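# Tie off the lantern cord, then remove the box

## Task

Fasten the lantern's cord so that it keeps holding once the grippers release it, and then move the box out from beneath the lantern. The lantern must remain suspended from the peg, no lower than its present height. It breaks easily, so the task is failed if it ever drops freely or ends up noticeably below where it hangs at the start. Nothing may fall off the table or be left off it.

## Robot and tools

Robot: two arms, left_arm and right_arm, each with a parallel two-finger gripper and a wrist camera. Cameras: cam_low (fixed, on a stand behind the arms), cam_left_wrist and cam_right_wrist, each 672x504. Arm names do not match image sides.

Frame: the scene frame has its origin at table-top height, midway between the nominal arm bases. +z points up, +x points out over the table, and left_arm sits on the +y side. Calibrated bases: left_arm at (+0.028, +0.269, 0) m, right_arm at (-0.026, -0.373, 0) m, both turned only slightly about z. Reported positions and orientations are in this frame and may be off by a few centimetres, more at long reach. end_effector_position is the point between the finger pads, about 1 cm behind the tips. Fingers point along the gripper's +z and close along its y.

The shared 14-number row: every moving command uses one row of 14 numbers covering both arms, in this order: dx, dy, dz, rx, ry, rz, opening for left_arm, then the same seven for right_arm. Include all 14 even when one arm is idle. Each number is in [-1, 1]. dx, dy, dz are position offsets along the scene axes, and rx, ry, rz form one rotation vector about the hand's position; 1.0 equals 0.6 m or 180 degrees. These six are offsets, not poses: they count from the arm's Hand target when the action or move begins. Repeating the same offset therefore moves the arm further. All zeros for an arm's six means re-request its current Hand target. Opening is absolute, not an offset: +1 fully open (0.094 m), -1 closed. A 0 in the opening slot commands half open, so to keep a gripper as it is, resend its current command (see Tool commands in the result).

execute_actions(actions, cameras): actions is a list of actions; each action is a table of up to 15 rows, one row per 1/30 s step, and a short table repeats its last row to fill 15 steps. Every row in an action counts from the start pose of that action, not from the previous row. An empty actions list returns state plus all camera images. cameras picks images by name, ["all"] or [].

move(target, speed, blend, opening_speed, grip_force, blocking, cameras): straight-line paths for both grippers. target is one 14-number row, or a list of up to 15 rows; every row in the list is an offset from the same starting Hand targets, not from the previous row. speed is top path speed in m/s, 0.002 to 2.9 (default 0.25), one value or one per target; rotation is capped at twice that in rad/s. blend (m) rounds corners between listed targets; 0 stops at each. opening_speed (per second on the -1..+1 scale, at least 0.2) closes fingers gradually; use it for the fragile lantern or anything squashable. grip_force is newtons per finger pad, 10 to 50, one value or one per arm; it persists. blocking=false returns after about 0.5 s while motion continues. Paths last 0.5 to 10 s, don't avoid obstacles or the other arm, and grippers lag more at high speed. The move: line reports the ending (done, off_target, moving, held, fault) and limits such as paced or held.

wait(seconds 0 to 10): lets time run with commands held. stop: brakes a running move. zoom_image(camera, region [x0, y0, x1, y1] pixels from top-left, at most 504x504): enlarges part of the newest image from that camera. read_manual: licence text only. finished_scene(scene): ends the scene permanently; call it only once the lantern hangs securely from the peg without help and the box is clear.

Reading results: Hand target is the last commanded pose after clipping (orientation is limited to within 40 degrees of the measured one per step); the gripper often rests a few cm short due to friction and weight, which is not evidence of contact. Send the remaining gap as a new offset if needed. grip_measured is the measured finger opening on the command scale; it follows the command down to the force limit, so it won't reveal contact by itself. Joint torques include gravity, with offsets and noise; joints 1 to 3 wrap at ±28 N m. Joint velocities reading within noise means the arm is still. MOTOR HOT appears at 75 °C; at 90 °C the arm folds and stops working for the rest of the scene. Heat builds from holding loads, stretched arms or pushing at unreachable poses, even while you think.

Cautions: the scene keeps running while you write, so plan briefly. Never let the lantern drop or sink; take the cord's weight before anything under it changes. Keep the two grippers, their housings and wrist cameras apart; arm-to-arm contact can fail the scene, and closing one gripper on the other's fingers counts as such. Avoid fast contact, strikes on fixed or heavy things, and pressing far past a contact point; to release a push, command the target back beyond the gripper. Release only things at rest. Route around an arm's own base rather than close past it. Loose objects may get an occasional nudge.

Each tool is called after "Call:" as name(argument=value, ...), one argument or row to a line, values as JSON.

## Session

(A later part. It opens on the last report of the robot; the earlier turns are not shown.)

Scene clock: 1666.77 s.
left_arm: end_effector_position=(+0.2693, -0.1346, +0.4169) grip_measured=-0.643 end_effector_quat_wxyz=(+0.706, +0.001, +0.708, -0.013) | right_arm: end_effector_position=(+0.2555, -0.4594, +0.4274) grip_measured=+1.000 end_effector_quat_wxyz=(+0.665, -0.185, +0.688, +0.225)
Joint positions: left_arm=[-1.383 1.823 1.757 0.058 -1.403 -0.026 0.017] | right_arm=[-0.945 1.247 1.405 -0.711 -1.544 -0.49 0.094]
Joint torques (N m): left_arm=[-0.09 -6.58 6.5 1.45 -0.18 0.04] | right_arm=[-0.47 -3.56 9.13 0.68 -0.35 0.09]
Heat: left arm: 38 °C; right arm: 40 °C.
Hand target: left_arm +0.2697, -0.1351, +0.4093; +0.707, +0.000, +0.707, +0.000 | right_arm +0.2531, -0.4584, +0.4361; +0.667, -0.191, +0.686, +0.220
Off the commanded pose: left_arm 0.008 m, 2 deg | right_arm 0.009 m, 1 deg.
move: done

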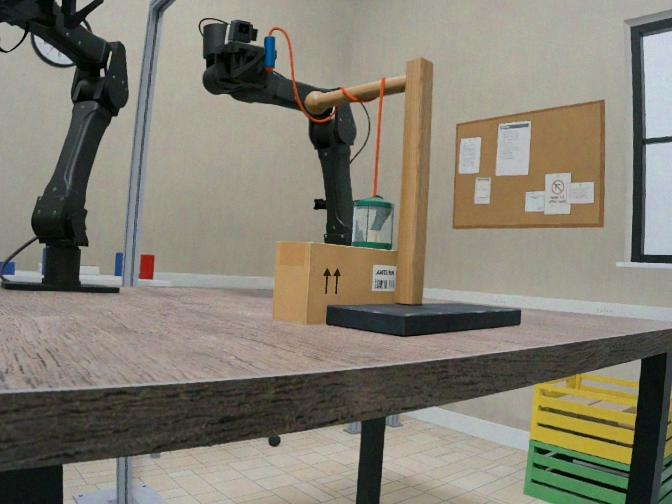

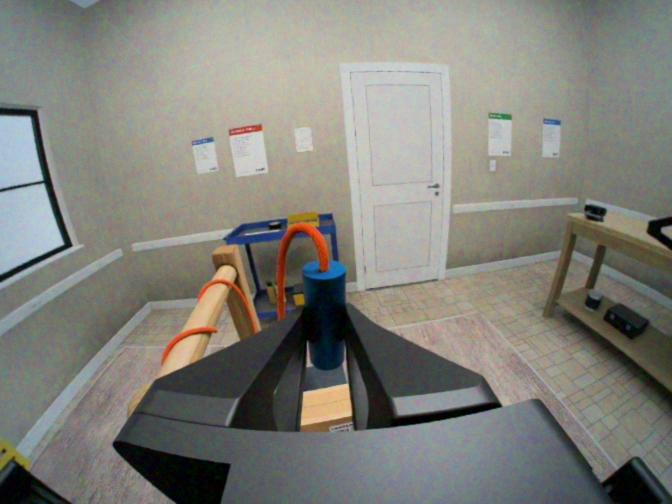

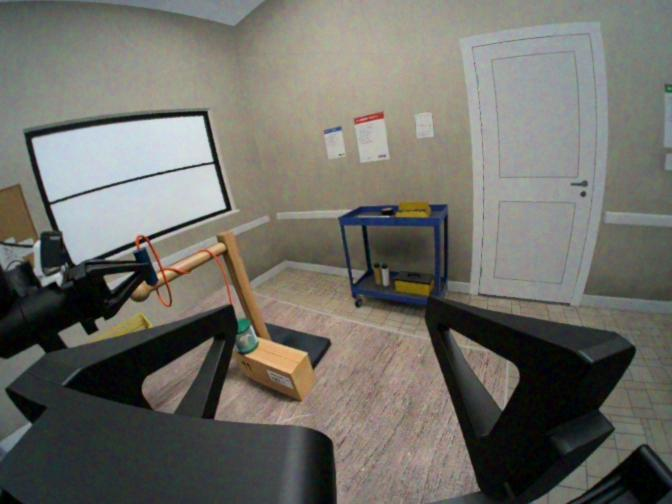

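Call:
move(
  target=[
    [0.1, -0.075, -0.083, 0, 0, 0, -0.8, 0, 0, 0, 0, 0, 0, 1],
    [0.15, -0.15, -0.27, 0, 0, 0, -0.8, 0, 0, 0, 0, 0, 0, 1],
  ],
  cameras=["all"],
  speed=0.15,
  blend=[0.03, 0],
)

Scene clock: 1746.47 s.
left_arm: end_effector_position=(+0.3549, -0.2220, +0.2455) grip_measured=-0.643 end_effector_quat_wxyz=(+0.705, +0.007, +0.710, +0.004) | right_arm: end_effector_position=(+0.2555, -0.4594, +0.4274) grip_measured=+1.000 end_effector_quat_wxyz=(+0.665, -0.185, +0.688, +0.225)
Joint positions: left_arm=[-1.243 2.31 1.808 0.478 -1.279 -0.008 0.017] | right_arm=[-0.945 1.247 1.405 -0.711 -1.544 -0.49 0.094]
Joint torques (N m): left_arm=[0.57 -9.46 10.1 1.55 0.02 0.09] | right_arm=[-0.49 -3.58 9.13 0.68 -0.35 0.1]
Heat: left arm: 38 °C; right arm: 40 °C.
Hand target: left_arm +0.3598, -0.2251, +0.2472; +0.707, +0.000, +0.707, +0.000 | right_arm +0.2531, -0.4584, +0.4361; +0.667, -0.191, +0.686, +0.220
Off the commanded pose: left_arm 0.006 m, 1 deg | right_arm 0.009 m, 1 deg.
move: done

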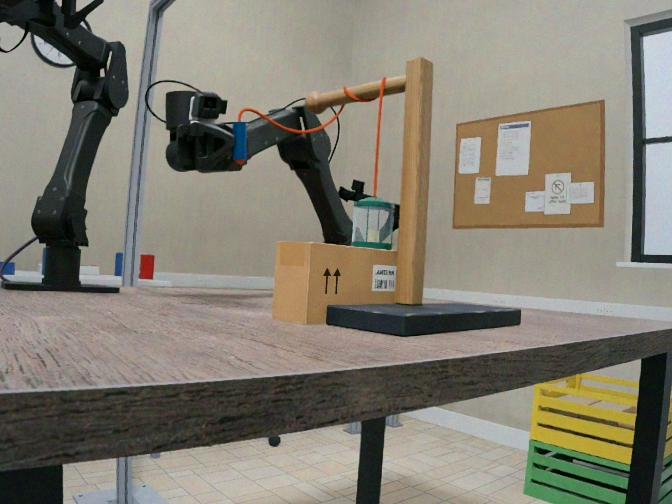

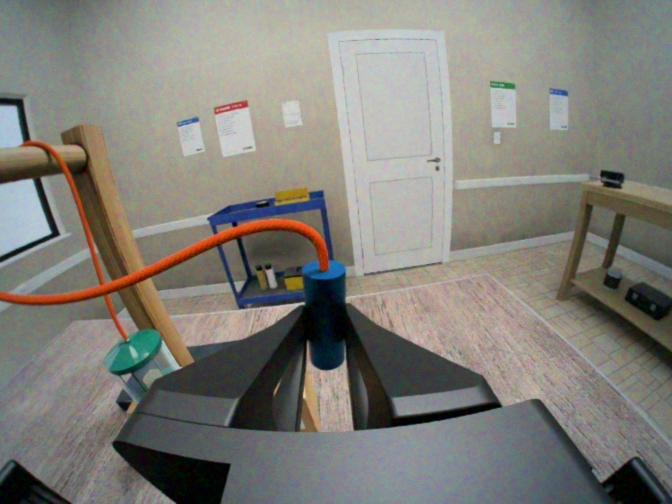

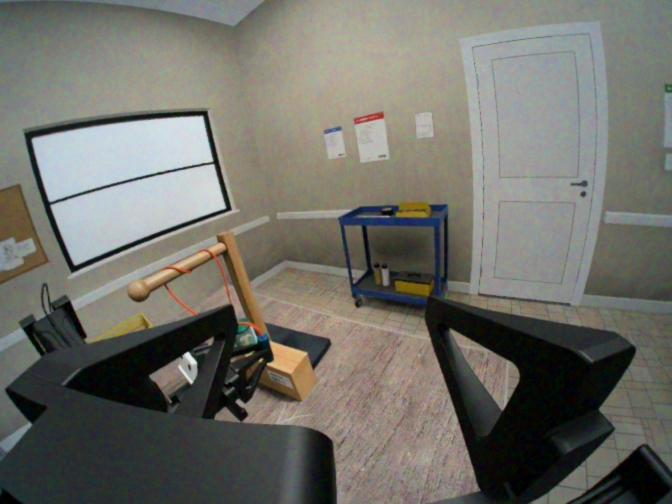

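Call:
move(
  target=[0.017, -0.05, -0.078, 0, 0, 0, -0.8, 0, 0, 0, 0, 0, 0, 1],
  cameras=["all"],
  speed=0.1,
)

Scene clock: 1756.27 s.
left_arm: end_effector_position=(+0.3640, -0.2531, +0.2034) grip_measured=-0.643 end_effector_quat_wxyz=(+0.705, +0.005, +0.709, +0.000) | right_arm: end_effector_position=(+0.2555, -0.4594, +0.4274) grip_measured=+1.000 end_effector_quat_wxyz=(+0.665, -0.185, +0.688, +0.225)
Joint positions: left_arm=[-1.243 2.499 1.971 0.512 -1.275 -0.008 0.017] | right_arm=[-0.945 1.247 1.405 -0.711 -1.544 -0.49 0.094]
Joint torques (N m): left_arm=[0.73 -9.96 10.04 1.5 0.01 0.1] | right_arm=[-0.47 -3.56 9.14 0.68 -0.35 0.09]
Heat: left arm: 38 °C; right arm: 40 °C.
Hand target: left_arm +0.3700, -0.2551, +0.2005; +0.707, +0.000, +0.707, +0.000 | right_arm +0.2531, -0.4584, +0.4361; +0.667, -0.191, +0.686, +0.220
Off the commanded pose: left_arm 0.007 m, 1 deg | right_arm 0.009 m, 1 deg.
move: done

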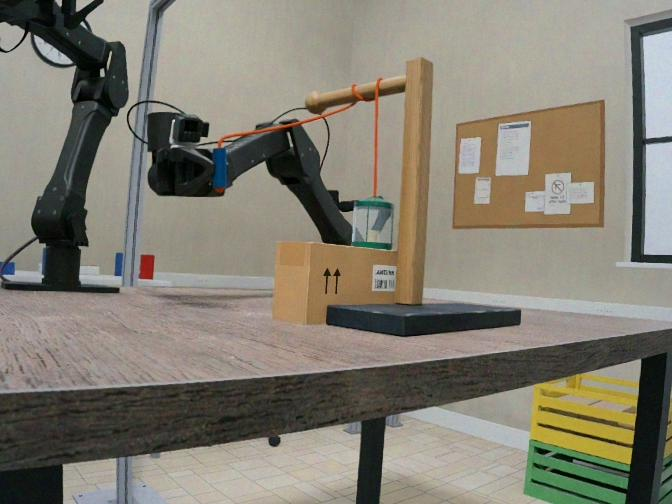

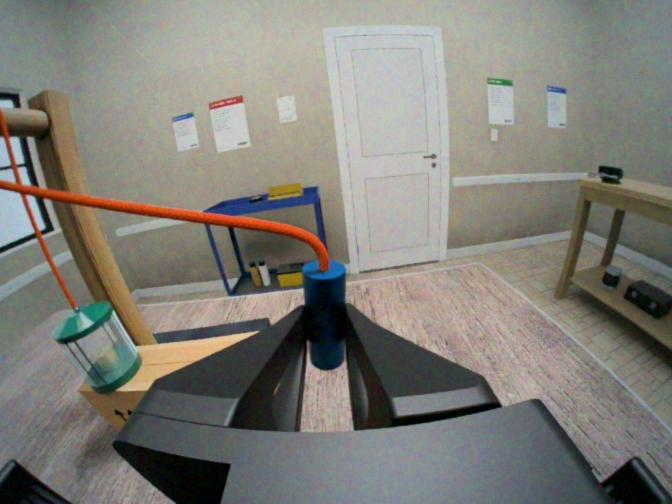

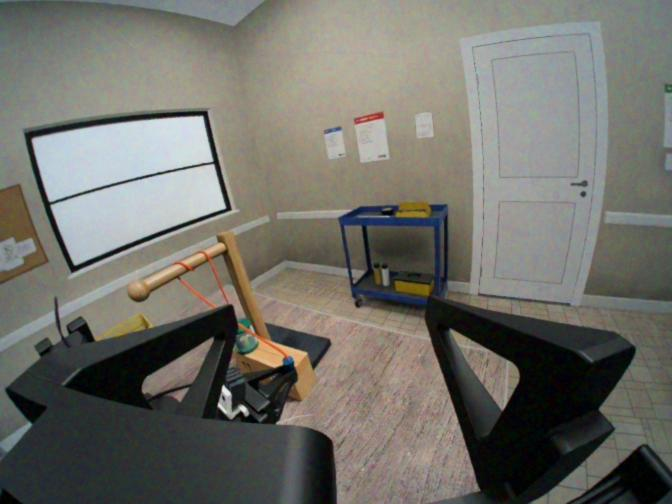

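Call:
move(
  target=[0.025, -0.045, -0.03, 0, 0, 0, -0.8, 0, 0, 0, 0, 0, 0, 1],
  cameras=["all"],
  speed=0.06,
)

Scene clock: 1762.83 s.
left_arm: end_effector_position=(+0.3860, -0.2690, +0.2010) grip_measured=-0.643 end_effector_quat_wxyz=(+0.712, -0.031, +0.702, -0.007) | right_arm: end_effector_position=(+0.2555, -0.4594, +0.4274) grip_measured=+1.000 end_effector_quat_wxyz=(+0.665, -0.185, +0.688, +0.225)
Joint positions: left_arm=[-1.218 2.661 2.24 0.471 -1.291 -0.007 0.017] | right_arm=[-0.945 1.247 1.405 -0.711 -1.544 -0.49 0.094]
Joint torques (N m): left_arm=[-0.55 -9.72 9.87 1.12 0.34 0.17] | right_arm=[-0.47 -3.56 9.11 0.68 -0.35 0.09]
Heat: left arm: 38 °C; right arm: 40 °C.
Hand target: left_arm +0.3851, -0.2820, +0.1825; +0.707, -0.001, +0.707, +0.000 | right_arm +0.2531, -0.4584, +0.4361; +0.667, -0.191, +0.686, +0.220
Off the commanded pose: left_arm 0.023 m, 4 deg | right_arm 0.009 m, 1 deg.
move: off_target (left_arm)

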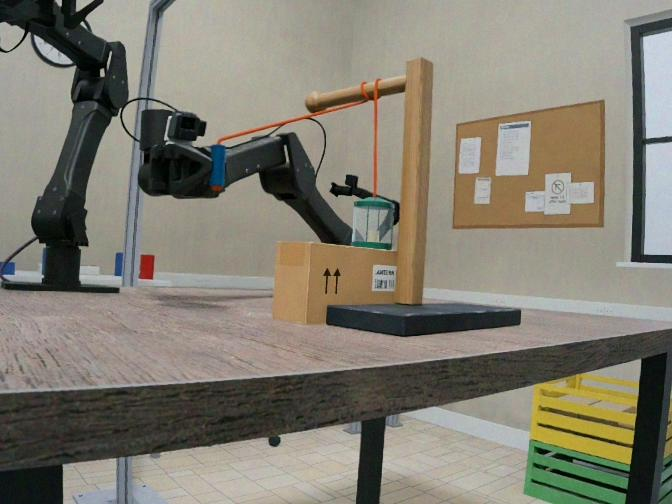

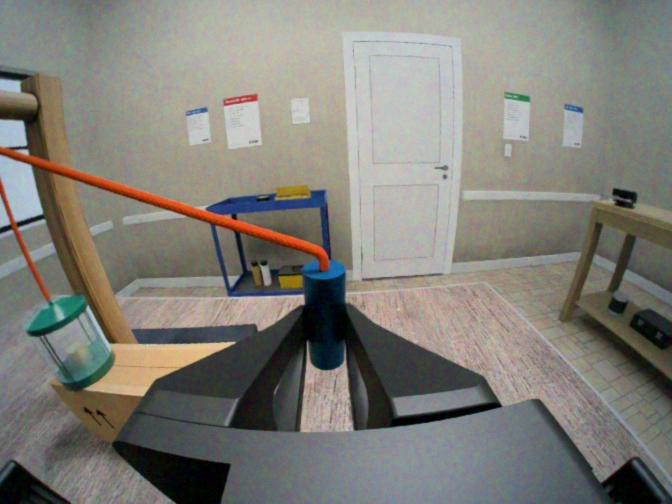

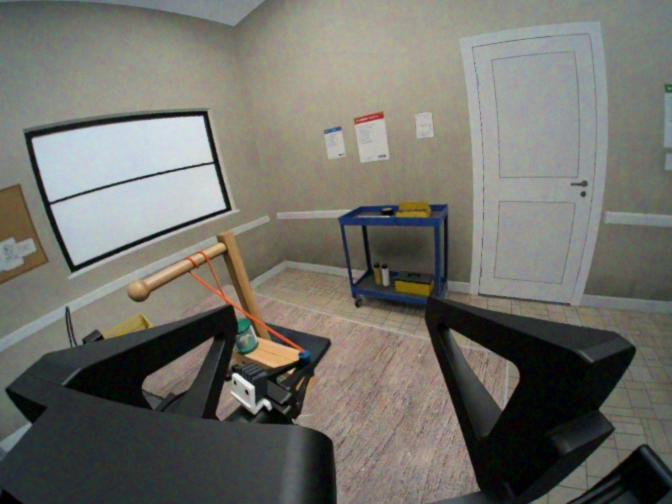

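Call:
move(
  target=[
    [-0.058, 0.103, 0.1625, 0, 0, 0, -0.8, 0, 0, 0, 0, 0, 0, 1],
    [-0.125, 0.203, 0.329, 0, 0, 0, -0.8, 0, 0, 0, 0, 0, 0, 1],
    [-0.158, 0.287, 0.4625, 0, 0, 0, -0.8, 0, 0, 0, 0, 0, 0, 1],
    [-0.167, 0.437, 0.529, 0, 0, 0, -0.8, 0, 0, 0, 0, 0, 0, 1],
  ],
  cameras=["all"],
  speed=0.18,
  blend=[0.03, 0.03, 0.03, 0],
)

Scene clock: 1784.57 s.
left_arm: end_effector_position=(+0.2840, -0.0229, +0.4985) grip_measured=-0.643 end_effector_quat_wxyz=(+0.707, +0.003, +0.707, +0.003) | right_arm: end_effector_position=(+0.2555, -0.4594, +0.4274) grip_measured=+1.000 end_effector_quat_wxyz=(+0.665, -0.185, +0.688, +0.225)
Joint positions: left_arm=[-1.281 1.522 1.759 -0.232 -1.32 0.012 0.017] | right_arm=[-0.945 1.247 1.405 -0.711 -1.544 -0.49 0.094]
Joint torques (N m): left_arm=[0.42 -4.92 6.8 1.28 0.04 -0.1] | right_arm=[-0.46 -3.58 9.13 0.67 -0.35 0.09]
Heat: left arm: 36 °C; right arm: 40 °C.
Hand target: left_arm +0.2849, -0.0201, +0.4999; +0.707, +0.000, +0.707, +0.000 | right_arm +0.2531, -0.4584, +0.4361; +0.667, -0.191, +0.686, +0.220
Off the commanded pose: left_arm 0.004 m, 1 deg | right_arm 0.009 m, 1 deg.
move: done

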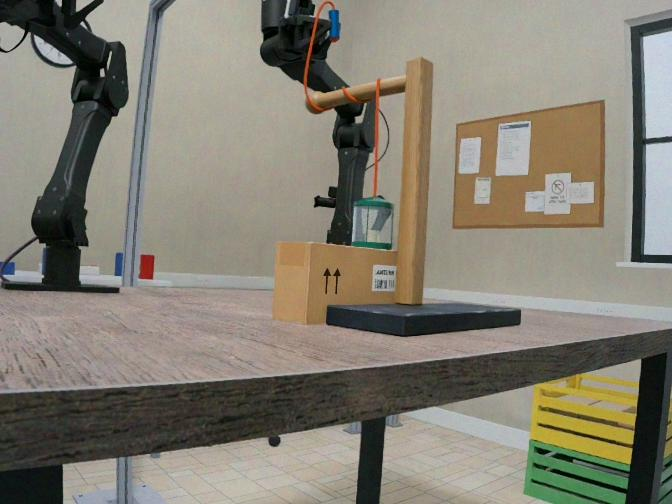

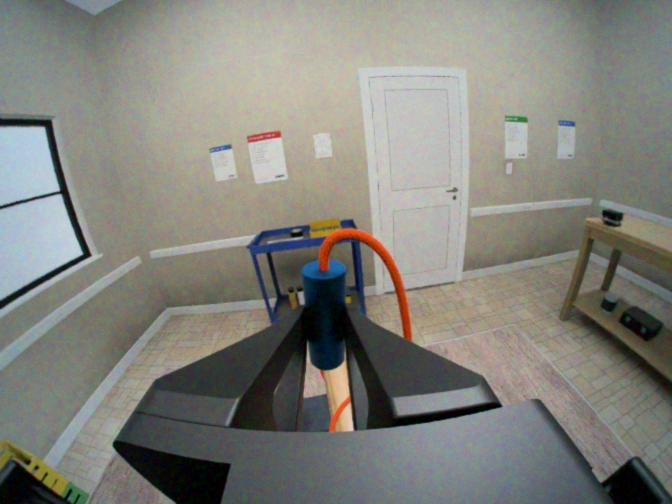

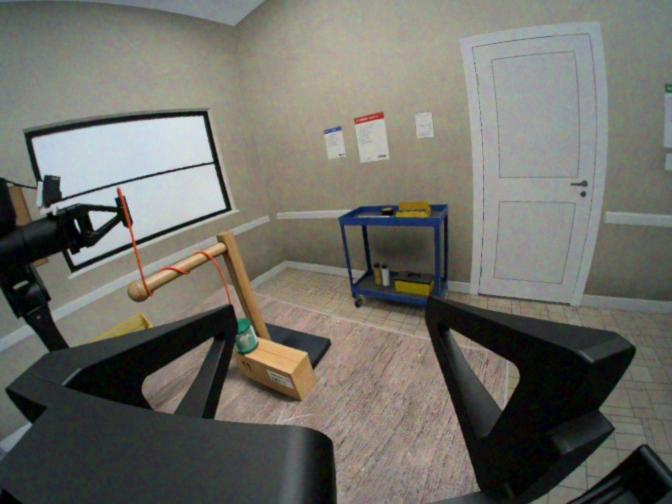

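Call:
zoom_image(
  camera="cam_right_wrist",
  region=[60, 170, 270, 330],
)

Call:
zoom_image(
  camera="cam_low",
  region=[240, 0, 450, 230],
)

Scaled by 2.400 from the camera's 672x504 image, which has a finer 960x720 frame.

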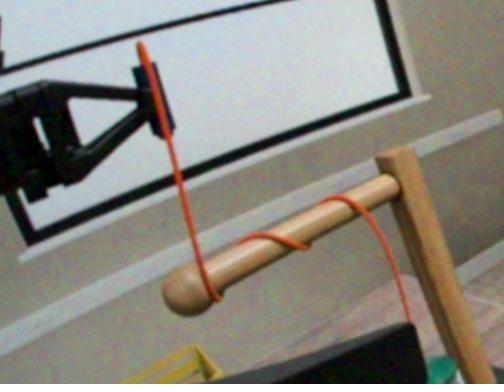

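Scaled by 2.191 from the camera's 672x504 image, which has a finer 960x720 frame.

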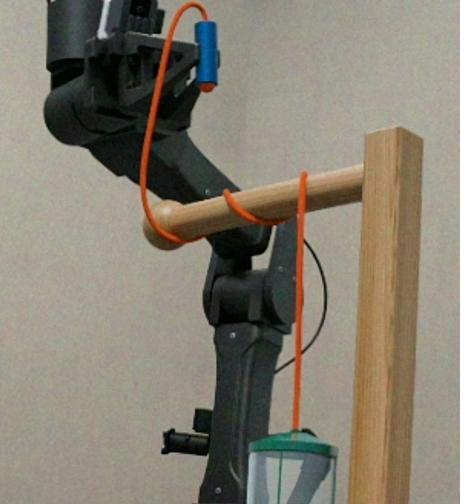

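Call:
move(
  target=[
    [0.092, 0.033, 0.0, 0, 0, 0, -0.8, 0, 0, 0, 0, 0, 0, 1],
    [0.108, 0.183, -0.05, 0, 0, 0, -0.8, 0, 0, 0, 0, 0, 0, 1],
    [0.117, 0.283, -0.2, 0, 0, 0, -0.8, 0, 0, 0, 0, 0, 0, 1],
    [0.125, 0.333, -0.333, 0, 0, 0, -0.8, 0, 0, 0, 0, 0, 0, 1],
  ],
  cameras=["all"],
  speed=0.18,
  blend=[0.02, 0.03, 0.03, 0],
)

Scene clock: 1814.33 s.
left_arm: end_effector_position=(+0.3622, +0.1772, +0.2929) grip_measured=-0.643 end_effector_quat_wxyz=(+0.698, +0.004, +0.716, +0.005) | right_arm: end_effector_position=(+0.2555, -0.4594, +0.4274) grip_measured=+1.000 end_effector_quat_wxyz=(+0.665, -0.185, +0.688, +0.225)
Joint positions: left_arm=[-0.507 0.912 0.563 0.318 -0.548 -0.003 0.017] | right_arm=[-0.945 1.247 1.405 -0.711 -1.544 -0.49 0.094]
Joint torques (N m): left_arm=[0.64 -2.4 7.53 1.96 0.08 0.04] | right_arm=[-0.46 -3.56 9.14 0.68 -0.35 0.09]
Heat: left arm: 37 °C; right arm: 40 °C.
Hand target: left_arm +0.3599, +0.1798, +0.3001; +0.707, +0.000, +0.707, +0.000 | right_arm +0.2531, -0.4584, +0.4361; +0.667, -0.191, +0.686, +0.220
Off the commanded pose: left_arm 0.008 m, 2 deg | right_arm 0.009 m, 1 deg.
move: done

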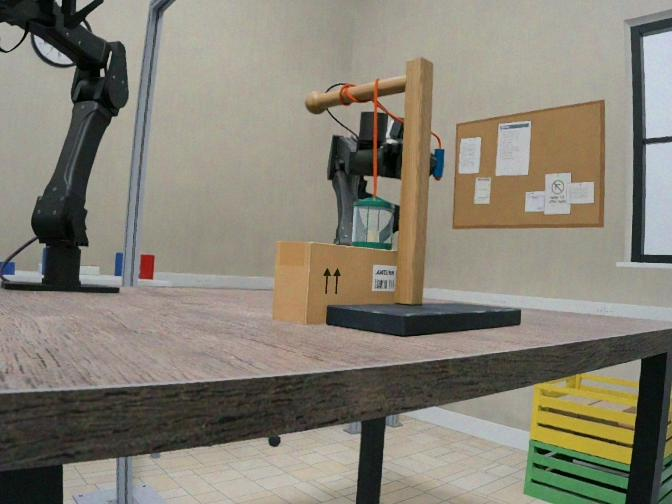

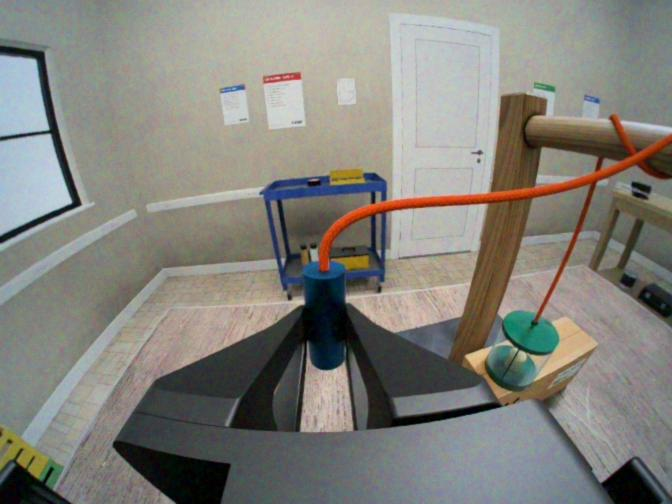

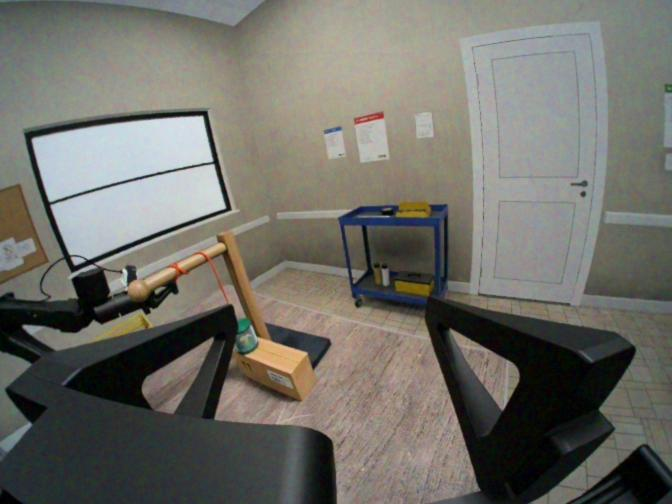

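Call:
zoom_image(
  camera="cam_right_wrist",
  region=[90, 210, 270, 350],
)

Call:
zoom_image(
  camera="cam_low",
  region=[280, 40, 460, 270],
)

Call:
zoom_image(
  camera="cam_left_wrist",
  region=[472, 60, 672, 260],
)

Scaled by 2.800 from the camera's 672x504 image, which has a finer 960x720 frame.

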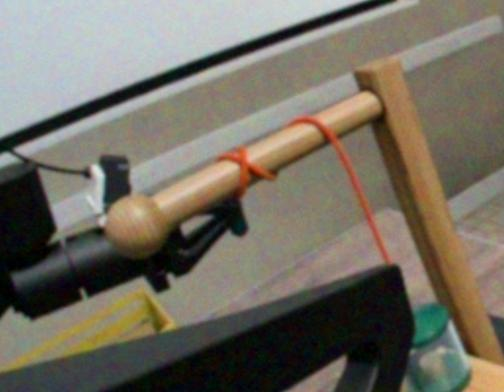

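Scaled by 2.191 from the camera's 672x504 image, which has a finer 960x720 frame.

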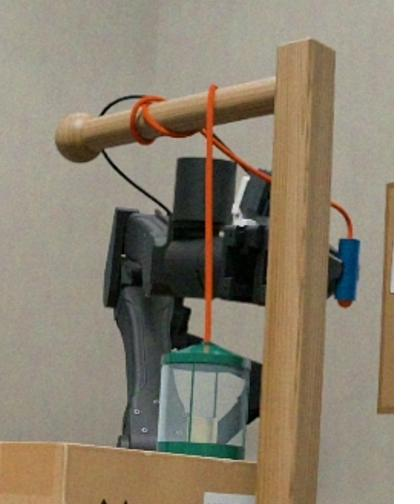

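Scaled by 2.520 from the camera's 672x504 image, which has a finer 960x720 frame.

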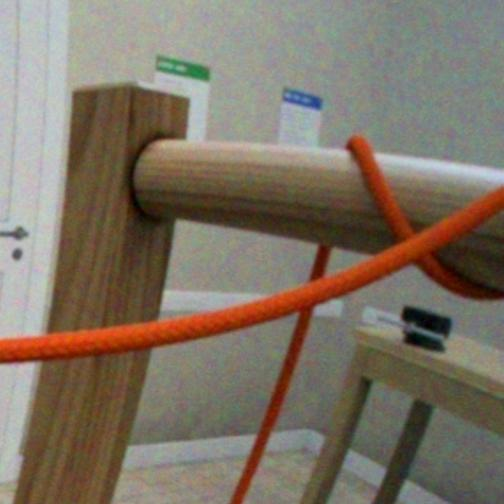

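Call:
move(
  target=[0.03, 0.04, -0.11, 0, 0, 0, -0.8, 0, 0, 0, 0, 0, 0, 1],
  cameras=["all"],
  speed=0.08,
)

Scene clock: 1828.60 s.
left_arm: end_effector_position=(+0.3753, +0.1846, +0.2537) grip_measured=-0.643 end_effector_quat_wxyz=(+0.725, +0.023, +0.687, -0.033) | right_arm: end_effector_position=(+0.2555, -0.4594, +0.4274) grip_measured=+1.000 end_effector_quat_wxyz=(+0.665, -0.185, +0.688, +0.225)
Joint positions: left_arm=[-0.363 1.019 0.356 0.719 -0.324 0.005 0.017] | right_arm=[-0.945 1.247 1.405 -0.711 -1.544 -0.49 0.094]
Joint torques (N m): left_arm=[2.18 -0.75 5.89 1.58 -0.47 -0.05] | right_arm=[-0.47 -3.58 9.14 0.67 -0.35 0.1]
Heat: left arm: 38 °C; right arm: 40 °C.
Hand target: left_arm +0.3779, +0.2037, +0.2341; +0.707, +0.000, +0.707, +0.000 | right_arm +0.2531, -0.4584, +0.4361; +0.667, -0.191, +0.686, +0.220
Off the commanded pose: left_arm 0.028 m, 6 deg | right_arm 0.009 m, 1 deg.
move: off_target (left_arm)

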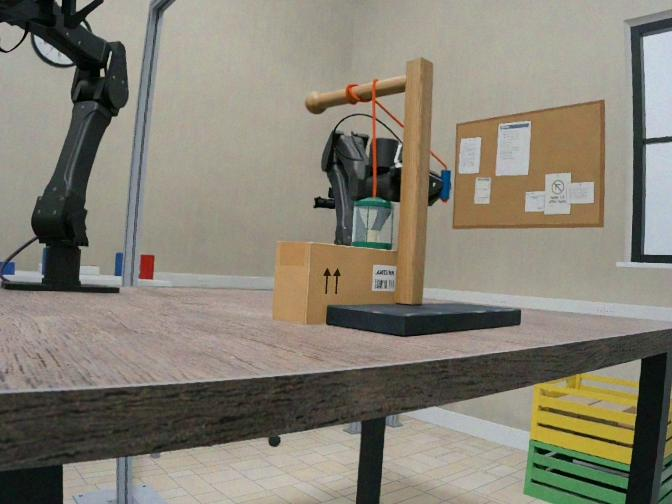

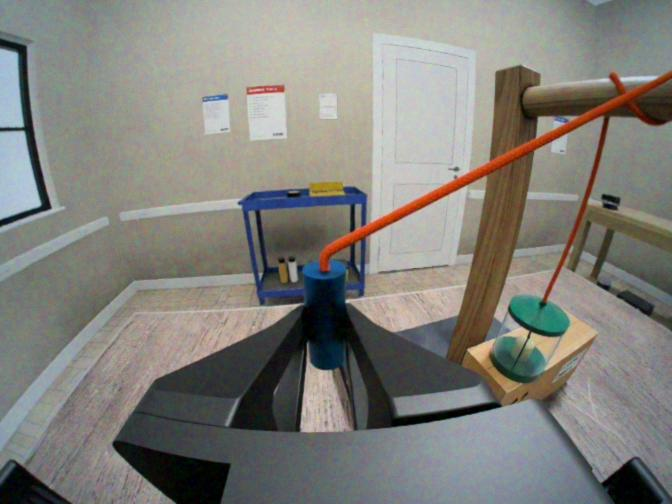

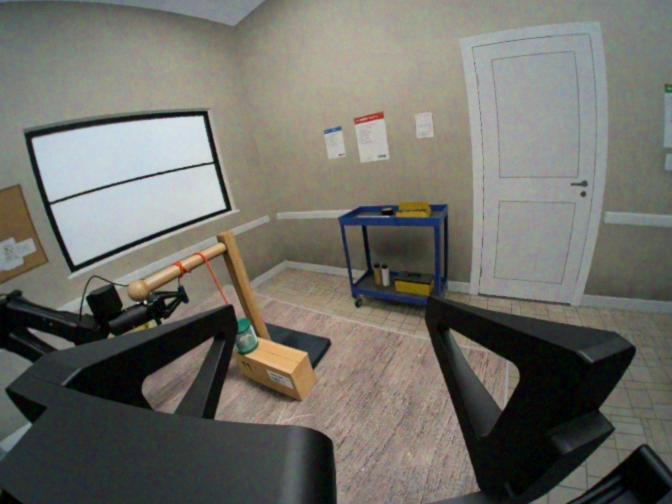

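Call:
zoom_image(
  camera="cam_right_wrist",
  region=[110, 210, 270, 350],
)

Call:
zoom_image(
  camera="cam_left_wrist",
  region=[452, 40, 672, 400],
)

Call:
zoom_image(
  camera="cam_low",
  region=[280, 40, 460, 270],
)

Scaled by 3.150 from the camera's 672x504 image, which has a finer 960x720 frame.

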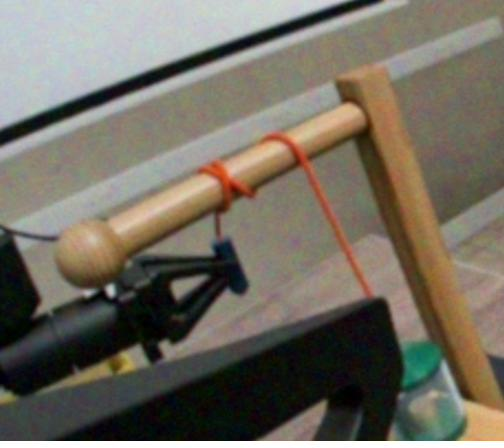

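Scaled by 1.400 from the camera's 672x504 image, which has a finer 960x720 frame.

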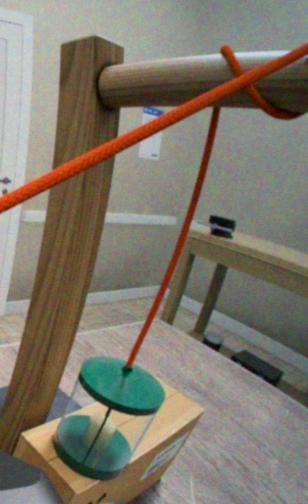

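Scaled by 2.191 from the camera's 672x504 image, which has a finer 960x720 frame.

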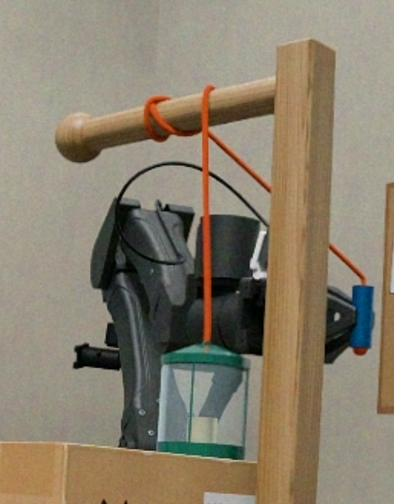

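Call:
move(
  target=[0, 0, 0, 0, 0, 0, -0.8, 0.105, 0.49, -0.26, -0.0071, -0.0141, 0.1457, 1],
  cameras=["all"],
  speed=0.2,
)

Scene clock: 1932.80 s.
left_arm: end_effector_position=(+0.3753, +0.1846, +0.2537) grip_measured=-0.643 end_effector_quat_wxyz=(+0.725, +0.023, +0.687, -0.033) | right_arm: end_effector_position=(+0.3153, -0.1655, +0.2805) grip_measured=+1.000 end_effector_quat_wxyz=(+0.609, -0.357, +0.614, +0.352)
Joint positions: left_arm=[-0.363 1.019 0.356 0.719 -0.324 0.005 0.017] | right_arm=[0.212 1.308 0.701 0.594 -0.854 -0.013 0.094]
Joint torques (N m): left_arm=[2.15 -0.73 5.91 1.57 -0.47 -0.04] | right_arm=[0.35 -3.97 6.8 1.39 0.04 0.14]
Heat: left arm: 37 °C; right arm: 40 °C.
Hand target: left_arm +0.3779, +0.2037, +0.2341; +0.707, +0.000, +0.707, +0.000 | right_arm +0.3161, -0.1644, +0.2801; +0.612, -0.354, +0.612, +0.354
Off the commanded pose: left_arm 0.028 m, 6 deg | right_arm 0.001 m, 1 deg.
move: off_target (left_arm)

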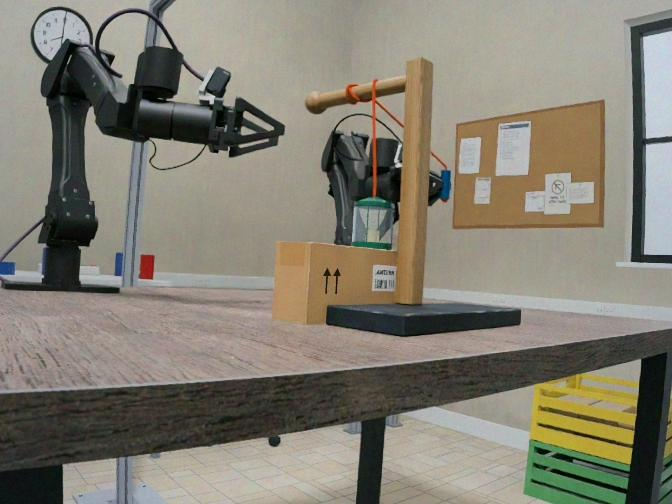

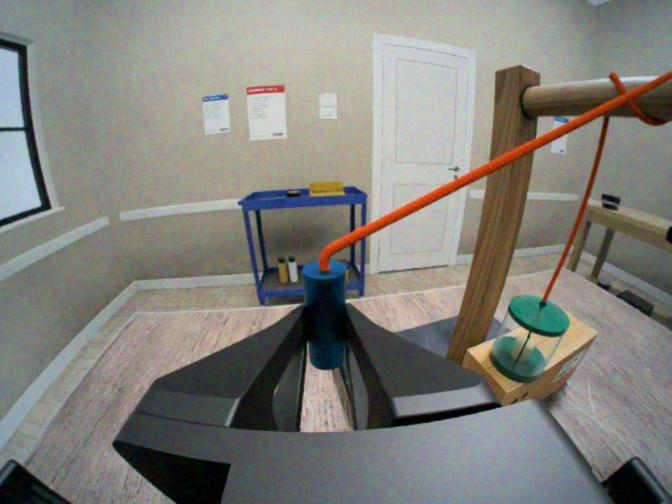

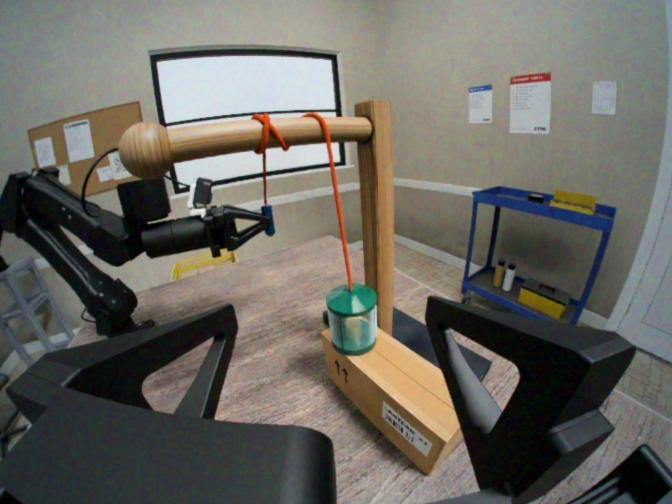

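Call:
zoom_image(
  camera="cam_right_wrist",
  region=[110, 80, 410, 300],
)

Call:
zoom_image(
  camera="cam_right_wrist",
  region=[230, 90, 350, 180],
)

Scaled by 1.680 from the camera's 672x504 image, which has a finer 960x720 frame.

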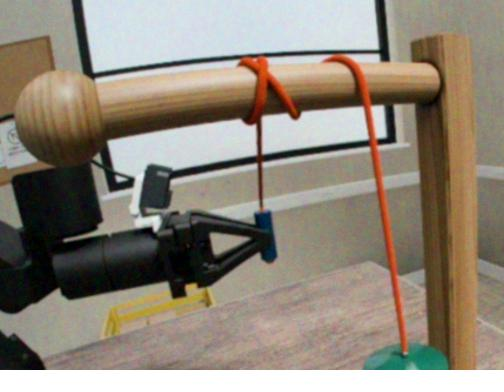

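Scaled by 4.200 from the camera's 672x504 image, which has a finer 960x720 frame.

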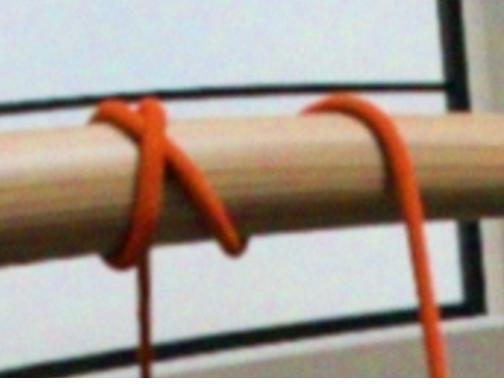

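Call:
move(
  target=[0, 0, 0, 0, 0, 0, -0.8, 0.0753, 0.075, -0.0502, 0, 0, 0, 1],
  cameras=["cam_low", "cam_right_wrist"],
  speed=0.12,
)

Scene clock: 1979.07 s.
left_arm: end_effector_position=(+0.3753, +0.1846, +0.2537) grip_measured=-0.643 end_effector_quat_wxyz=(+0.725, +0.023, +0.687, -0.033) | right_arm: end_effector_position=(+0.3544, -0.1229, +0.2329) grip_measured=+1.000 end_effector_quat_wxyz=(+0.594, -0.354, +0.628, +0.355)
Joint positions: left_arm=[-0.363 1.019 0.356 0.719 -0.324 0.005 0.017] | right_arm=[0.323 1.59 0.768 0.766 -0.743 -0.012 0.094]
Joint torques (N m): left_arm=[2.1 -0.72 5.86 1.57 -0.47 -0.05] | right_arm=[0.31 -6.02 9.96 1.46 0.02 0.14]
Heat: left arm: 37 °C; right arm: 38 °C.
Hand target: left_arm +0.3779, +0.2037, +0.2341; +0.707, +0.000, +0.707, +0.000 | right_arm +0.3614, -0.1195, +0.2500; +0.612, -0.354, +0.612, +0.354
Off the commanded pose: left_arm 0.028 m, 6 deg | right_arm 0.019 m, 3 deg.
move: off_target (left_arm, right_arm)
Images, in order (width x height): cam_low 672x504, cam_right_wrist 672x504.

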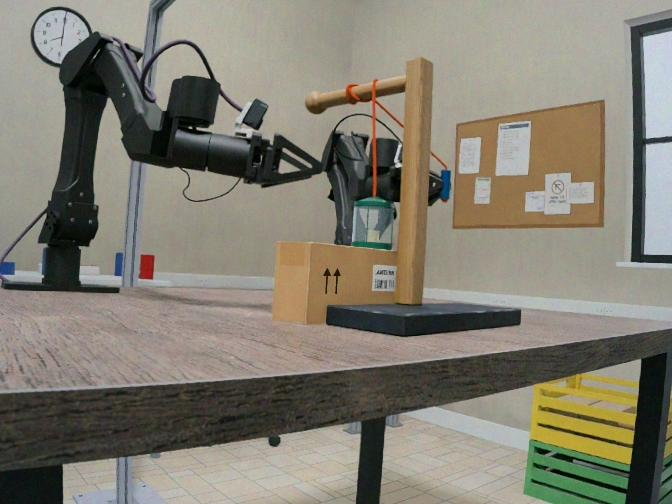

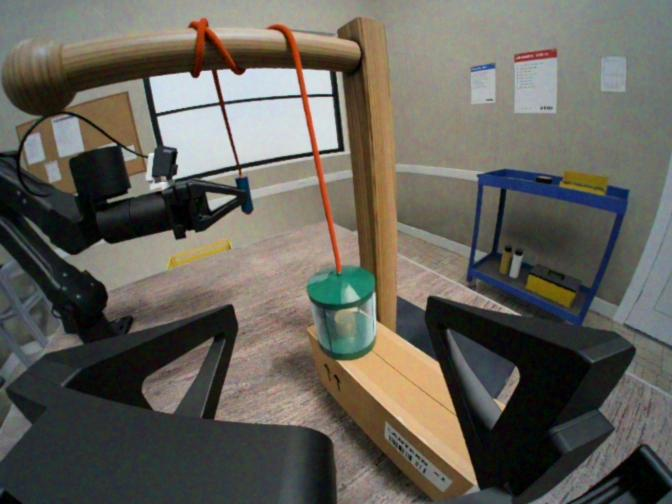

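Call:
move(
  target=[0, 0, 0, 0, 0, 0, -0.8, 0.0413, 0.072, 0.023, 0, 0, 0, 1],
  cameras=["cam_right_wrist"],
  speed=0.08,
)

Scene clock: 2025.83 s.
left_arm: end_effector_position=(+0.3753, +0.1846, +0.2537) grip_measured=-0.643 end_effector_quat_wxyz=(+0.725, +0.023, +0.687, -0.033) | right_arm: end_effector_position=(+0.3802, -0.0793, +0.2554) grip_measured=+1.000 end_effector_quat_wxyz=(+0.607, -0.358, +0.615, +0.353)
Joint positions: left_arm=[-0.363 1.019 0.356 0.719 -0.324 0.005 0.017] | right_arm=[0.42 1.701 0.959 0.725 -0.648 -0.011 0.094]
Joint torques (N m): left_arm=[2.09 -0.7 5.86 1.59 -0.46 -0.03] | right_arm=[0.23 -7.1 10.02 1.21 0.06 0.13]
Heat: left arm: 37 °C; right arm: 39 °C.
Hand target: left_arm +0.3779, +0.2037, +0.2341; +0.707, +0.000, +0.707, +0.000 | right_arm +0.3861, -0.0762, +0.2639; +0.612, -0.354, +0.612, +0.354
Off the commanded pose: left_arm 0.028 m, 6 deg | right_arm 0.011 m, 1 deg.
move: off_target (left_arm, right_arm)
Images, in order (width x height): cam_right_wrist 672x504.

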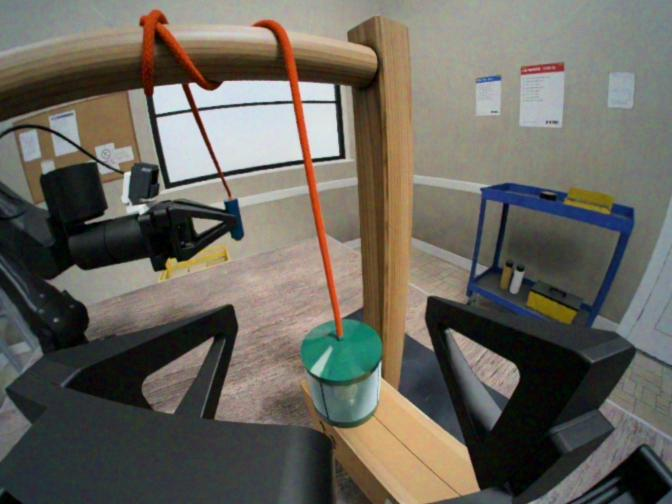

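Call:
move(
  target=[0, 0, 0, 0, 0, 0, -0.8, 0.0334, 0.0498, -0.0167, 0, 0, 0, 1],
  cameras=["cam_right_wrist", "cam_low"],
  speed=0.06,
)

Scene clock: 2039.73 s.
left_arm: end_effector_position=(+0.3753, +0.1846, +0.2537) grip_measured=-0.643 end_effector_quat_wxyz=(+0.725, +0.023, +0.687, -0.033) | right_arm: end_effector_position=(+0.4004, -0.0505, +0.2412) grip_measured=+1.000 end_effector_quat_wxyz=(+0.601, -0.358, +0.622, +0.353)
Joint positions: left_arm=[-0.363 1.019 0.356 0.719 -0.324 0.005 0.017] | right_arm=[0.47 1.826 1.067 0.725 -0.597 -0.011 0.094]
Joint torques (N m): left_arm=[2.18 -0.72 5.9 1.57 -0.45 -0.04] | right_arm=[0.32 -8.27 10.14 1.35 0.05 0.13]
Heat: left arm: 37 °C; right arm: 39 °C.
Hand target: left_arm +0.3779, +0.2037, +0.2341; +0.707, +0.000, +0.707, +0.000 | right_arm +0.4061, -0.0464, +0.2538; +0.612, -0.354, +0.612, +0.354
Off the commanded pose: left_arm 0.028 m, 6 deg | right_arm 0.015 m, 2 deg.
move: off_target (left_arm, right_arm)
Images, in order (width x height): cam_low 672x504, cam_right_wrist 672x504.

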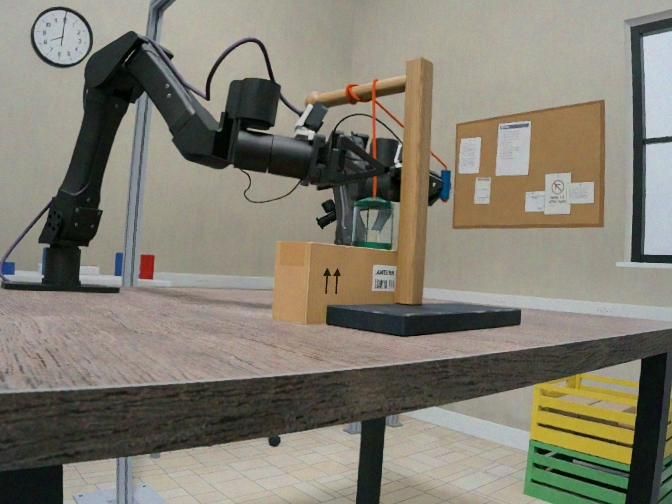

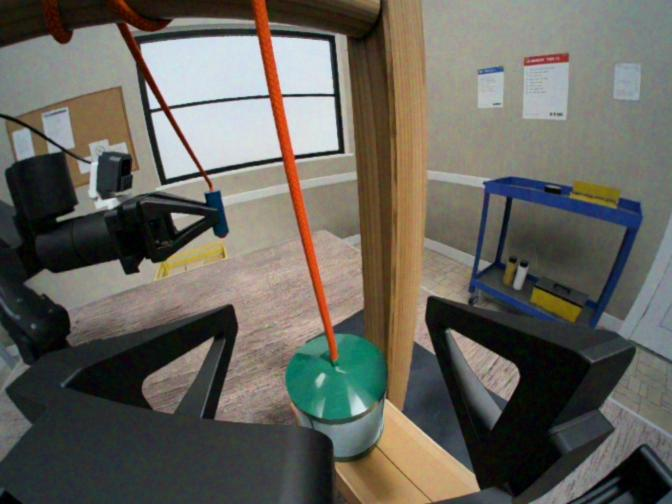

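Call:
move(
  target=[0, 0, 0, 0, 0, 0, -0.8, 0.0035, 0.006, 0.002, 0, 0, 0, -0.7],
  cameras=["cam_right_wrist"],
  speed=0.05,
  opening_speed=1.0,
)

Scene clock: 2062.07 s.
left_arm: end_effector_position=(+0.3753, +0.1846, +0.2537) grip_measured=-0.643 end_effector_quat_wxyz=(+0.725, +0.023, +0.687, -0.033) | right_arm: end_effector_position=(+0.4034, -0.0477, +0.2456) grip_measured=-0.697 end_effector_quat_wxyz=(+0.606, -0.357, +0.618, +0.351)
Joint positions: left_arm=[-0.363 1.019 0.356 0.719 -0.324 0.005 0.017] | right_arm=[0.474 1.835 1.087 0.725 -0.59 -0.011 0.014]
Joint torques (N m): left_arm=[2.13 -0.72 5.87 1.59 -0.46 -0.04] | right_arm=[0.47 -8.25 10.09 1.27 0.05 0.13]
Heat: left arm: 37 °C; right arm: 39 °C.
Hand target: left_arm +0.3779, +0.2037, +0.2341; +0.707, +0.000, +0.707, +0.000 | right_arm +0.4082, -0.0427, +0.2549; +0.612, -0.354, +0.612, +0.354
Off the commanded pose: left_arm 0.028 m, 6 deg | right_arm 0.012 m, 1 deg.
move: off_target (left_arm, right_arm)
Images, in order (width x height): cam_right_wrist 672x504.

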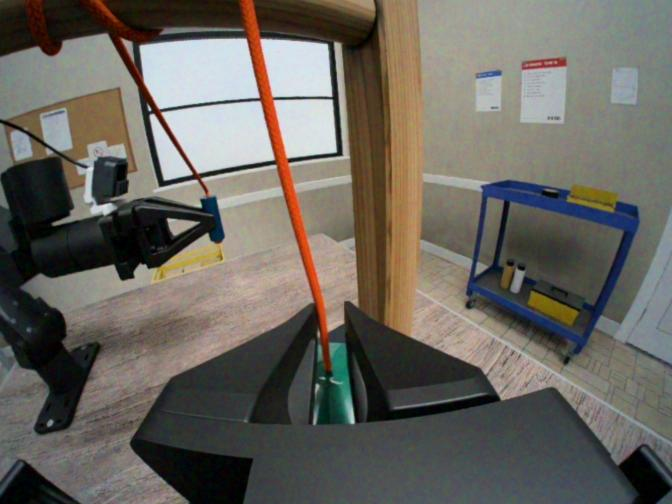

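Call:
move(
  target=[0, 0, 0, 0, 0, 0, -0.8, 0, 0, 0, 0, 0, 0, -1.0],
  cameras=["cam_right_wrist"],
  grip_force=[50, 30],
)

Scene clock: 2067.33 s.
left_arm: end_effector_position=(+0.3753, +0.1846, +0.2537) grip_measured=-0.643 end_effector_quat_wxyz=(+0.725, +0.023, +0.687, -0.033) | right_arm: end_effector_position=(+0.4034, -0.0477, +0.2456) grip_measured=-0.919 end_effector_quat_wxyz=(+0.606, -0.357, +0.618, +0.351)
Joint positions: left_arm=[-0.363 1.019 0.356 0.719 -0.324 0.005 0.017] | right_arm=[0.474 1.835 1.087 0.725 -0.59 -0.011 0.004]
Joint torques (N m): left_arm=[2.13 -0.72 5.91 1.58 -0.47 -0.05] | right_arm=[0.47 -8.24 10.07 1.27 0.05 0.14]
Heat: left arm: 38 °C; right arm: 39 °C.
Hand target: left_arm +0.3779, +0.2037, +0.2341; +0.707, +0.000, +0.707, +0.000 | right_arm +0.4082, -0.0427, +0.2549; +0.612, -0.354, +0.612, +0.354
Off the commanded pose: left_arm 0.028 m, 6 deg | right_arm 0.012 m, 1 deg.
grip_force (N): 50, 30
move: off_target (left_arm, right_arm)
Images, in order (width x height): cam_right_wrist 672x504.

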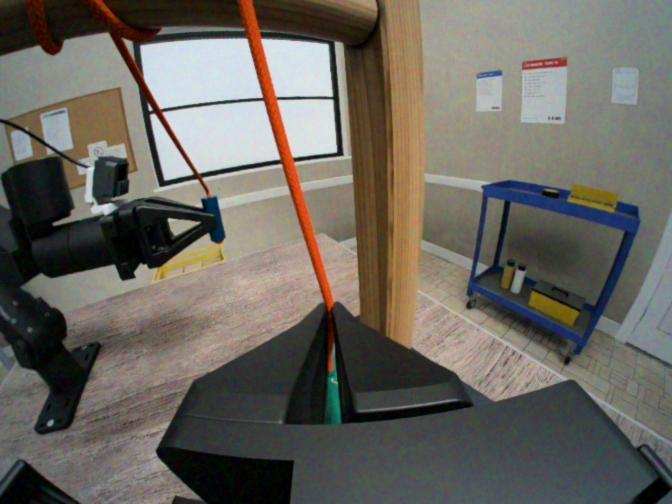

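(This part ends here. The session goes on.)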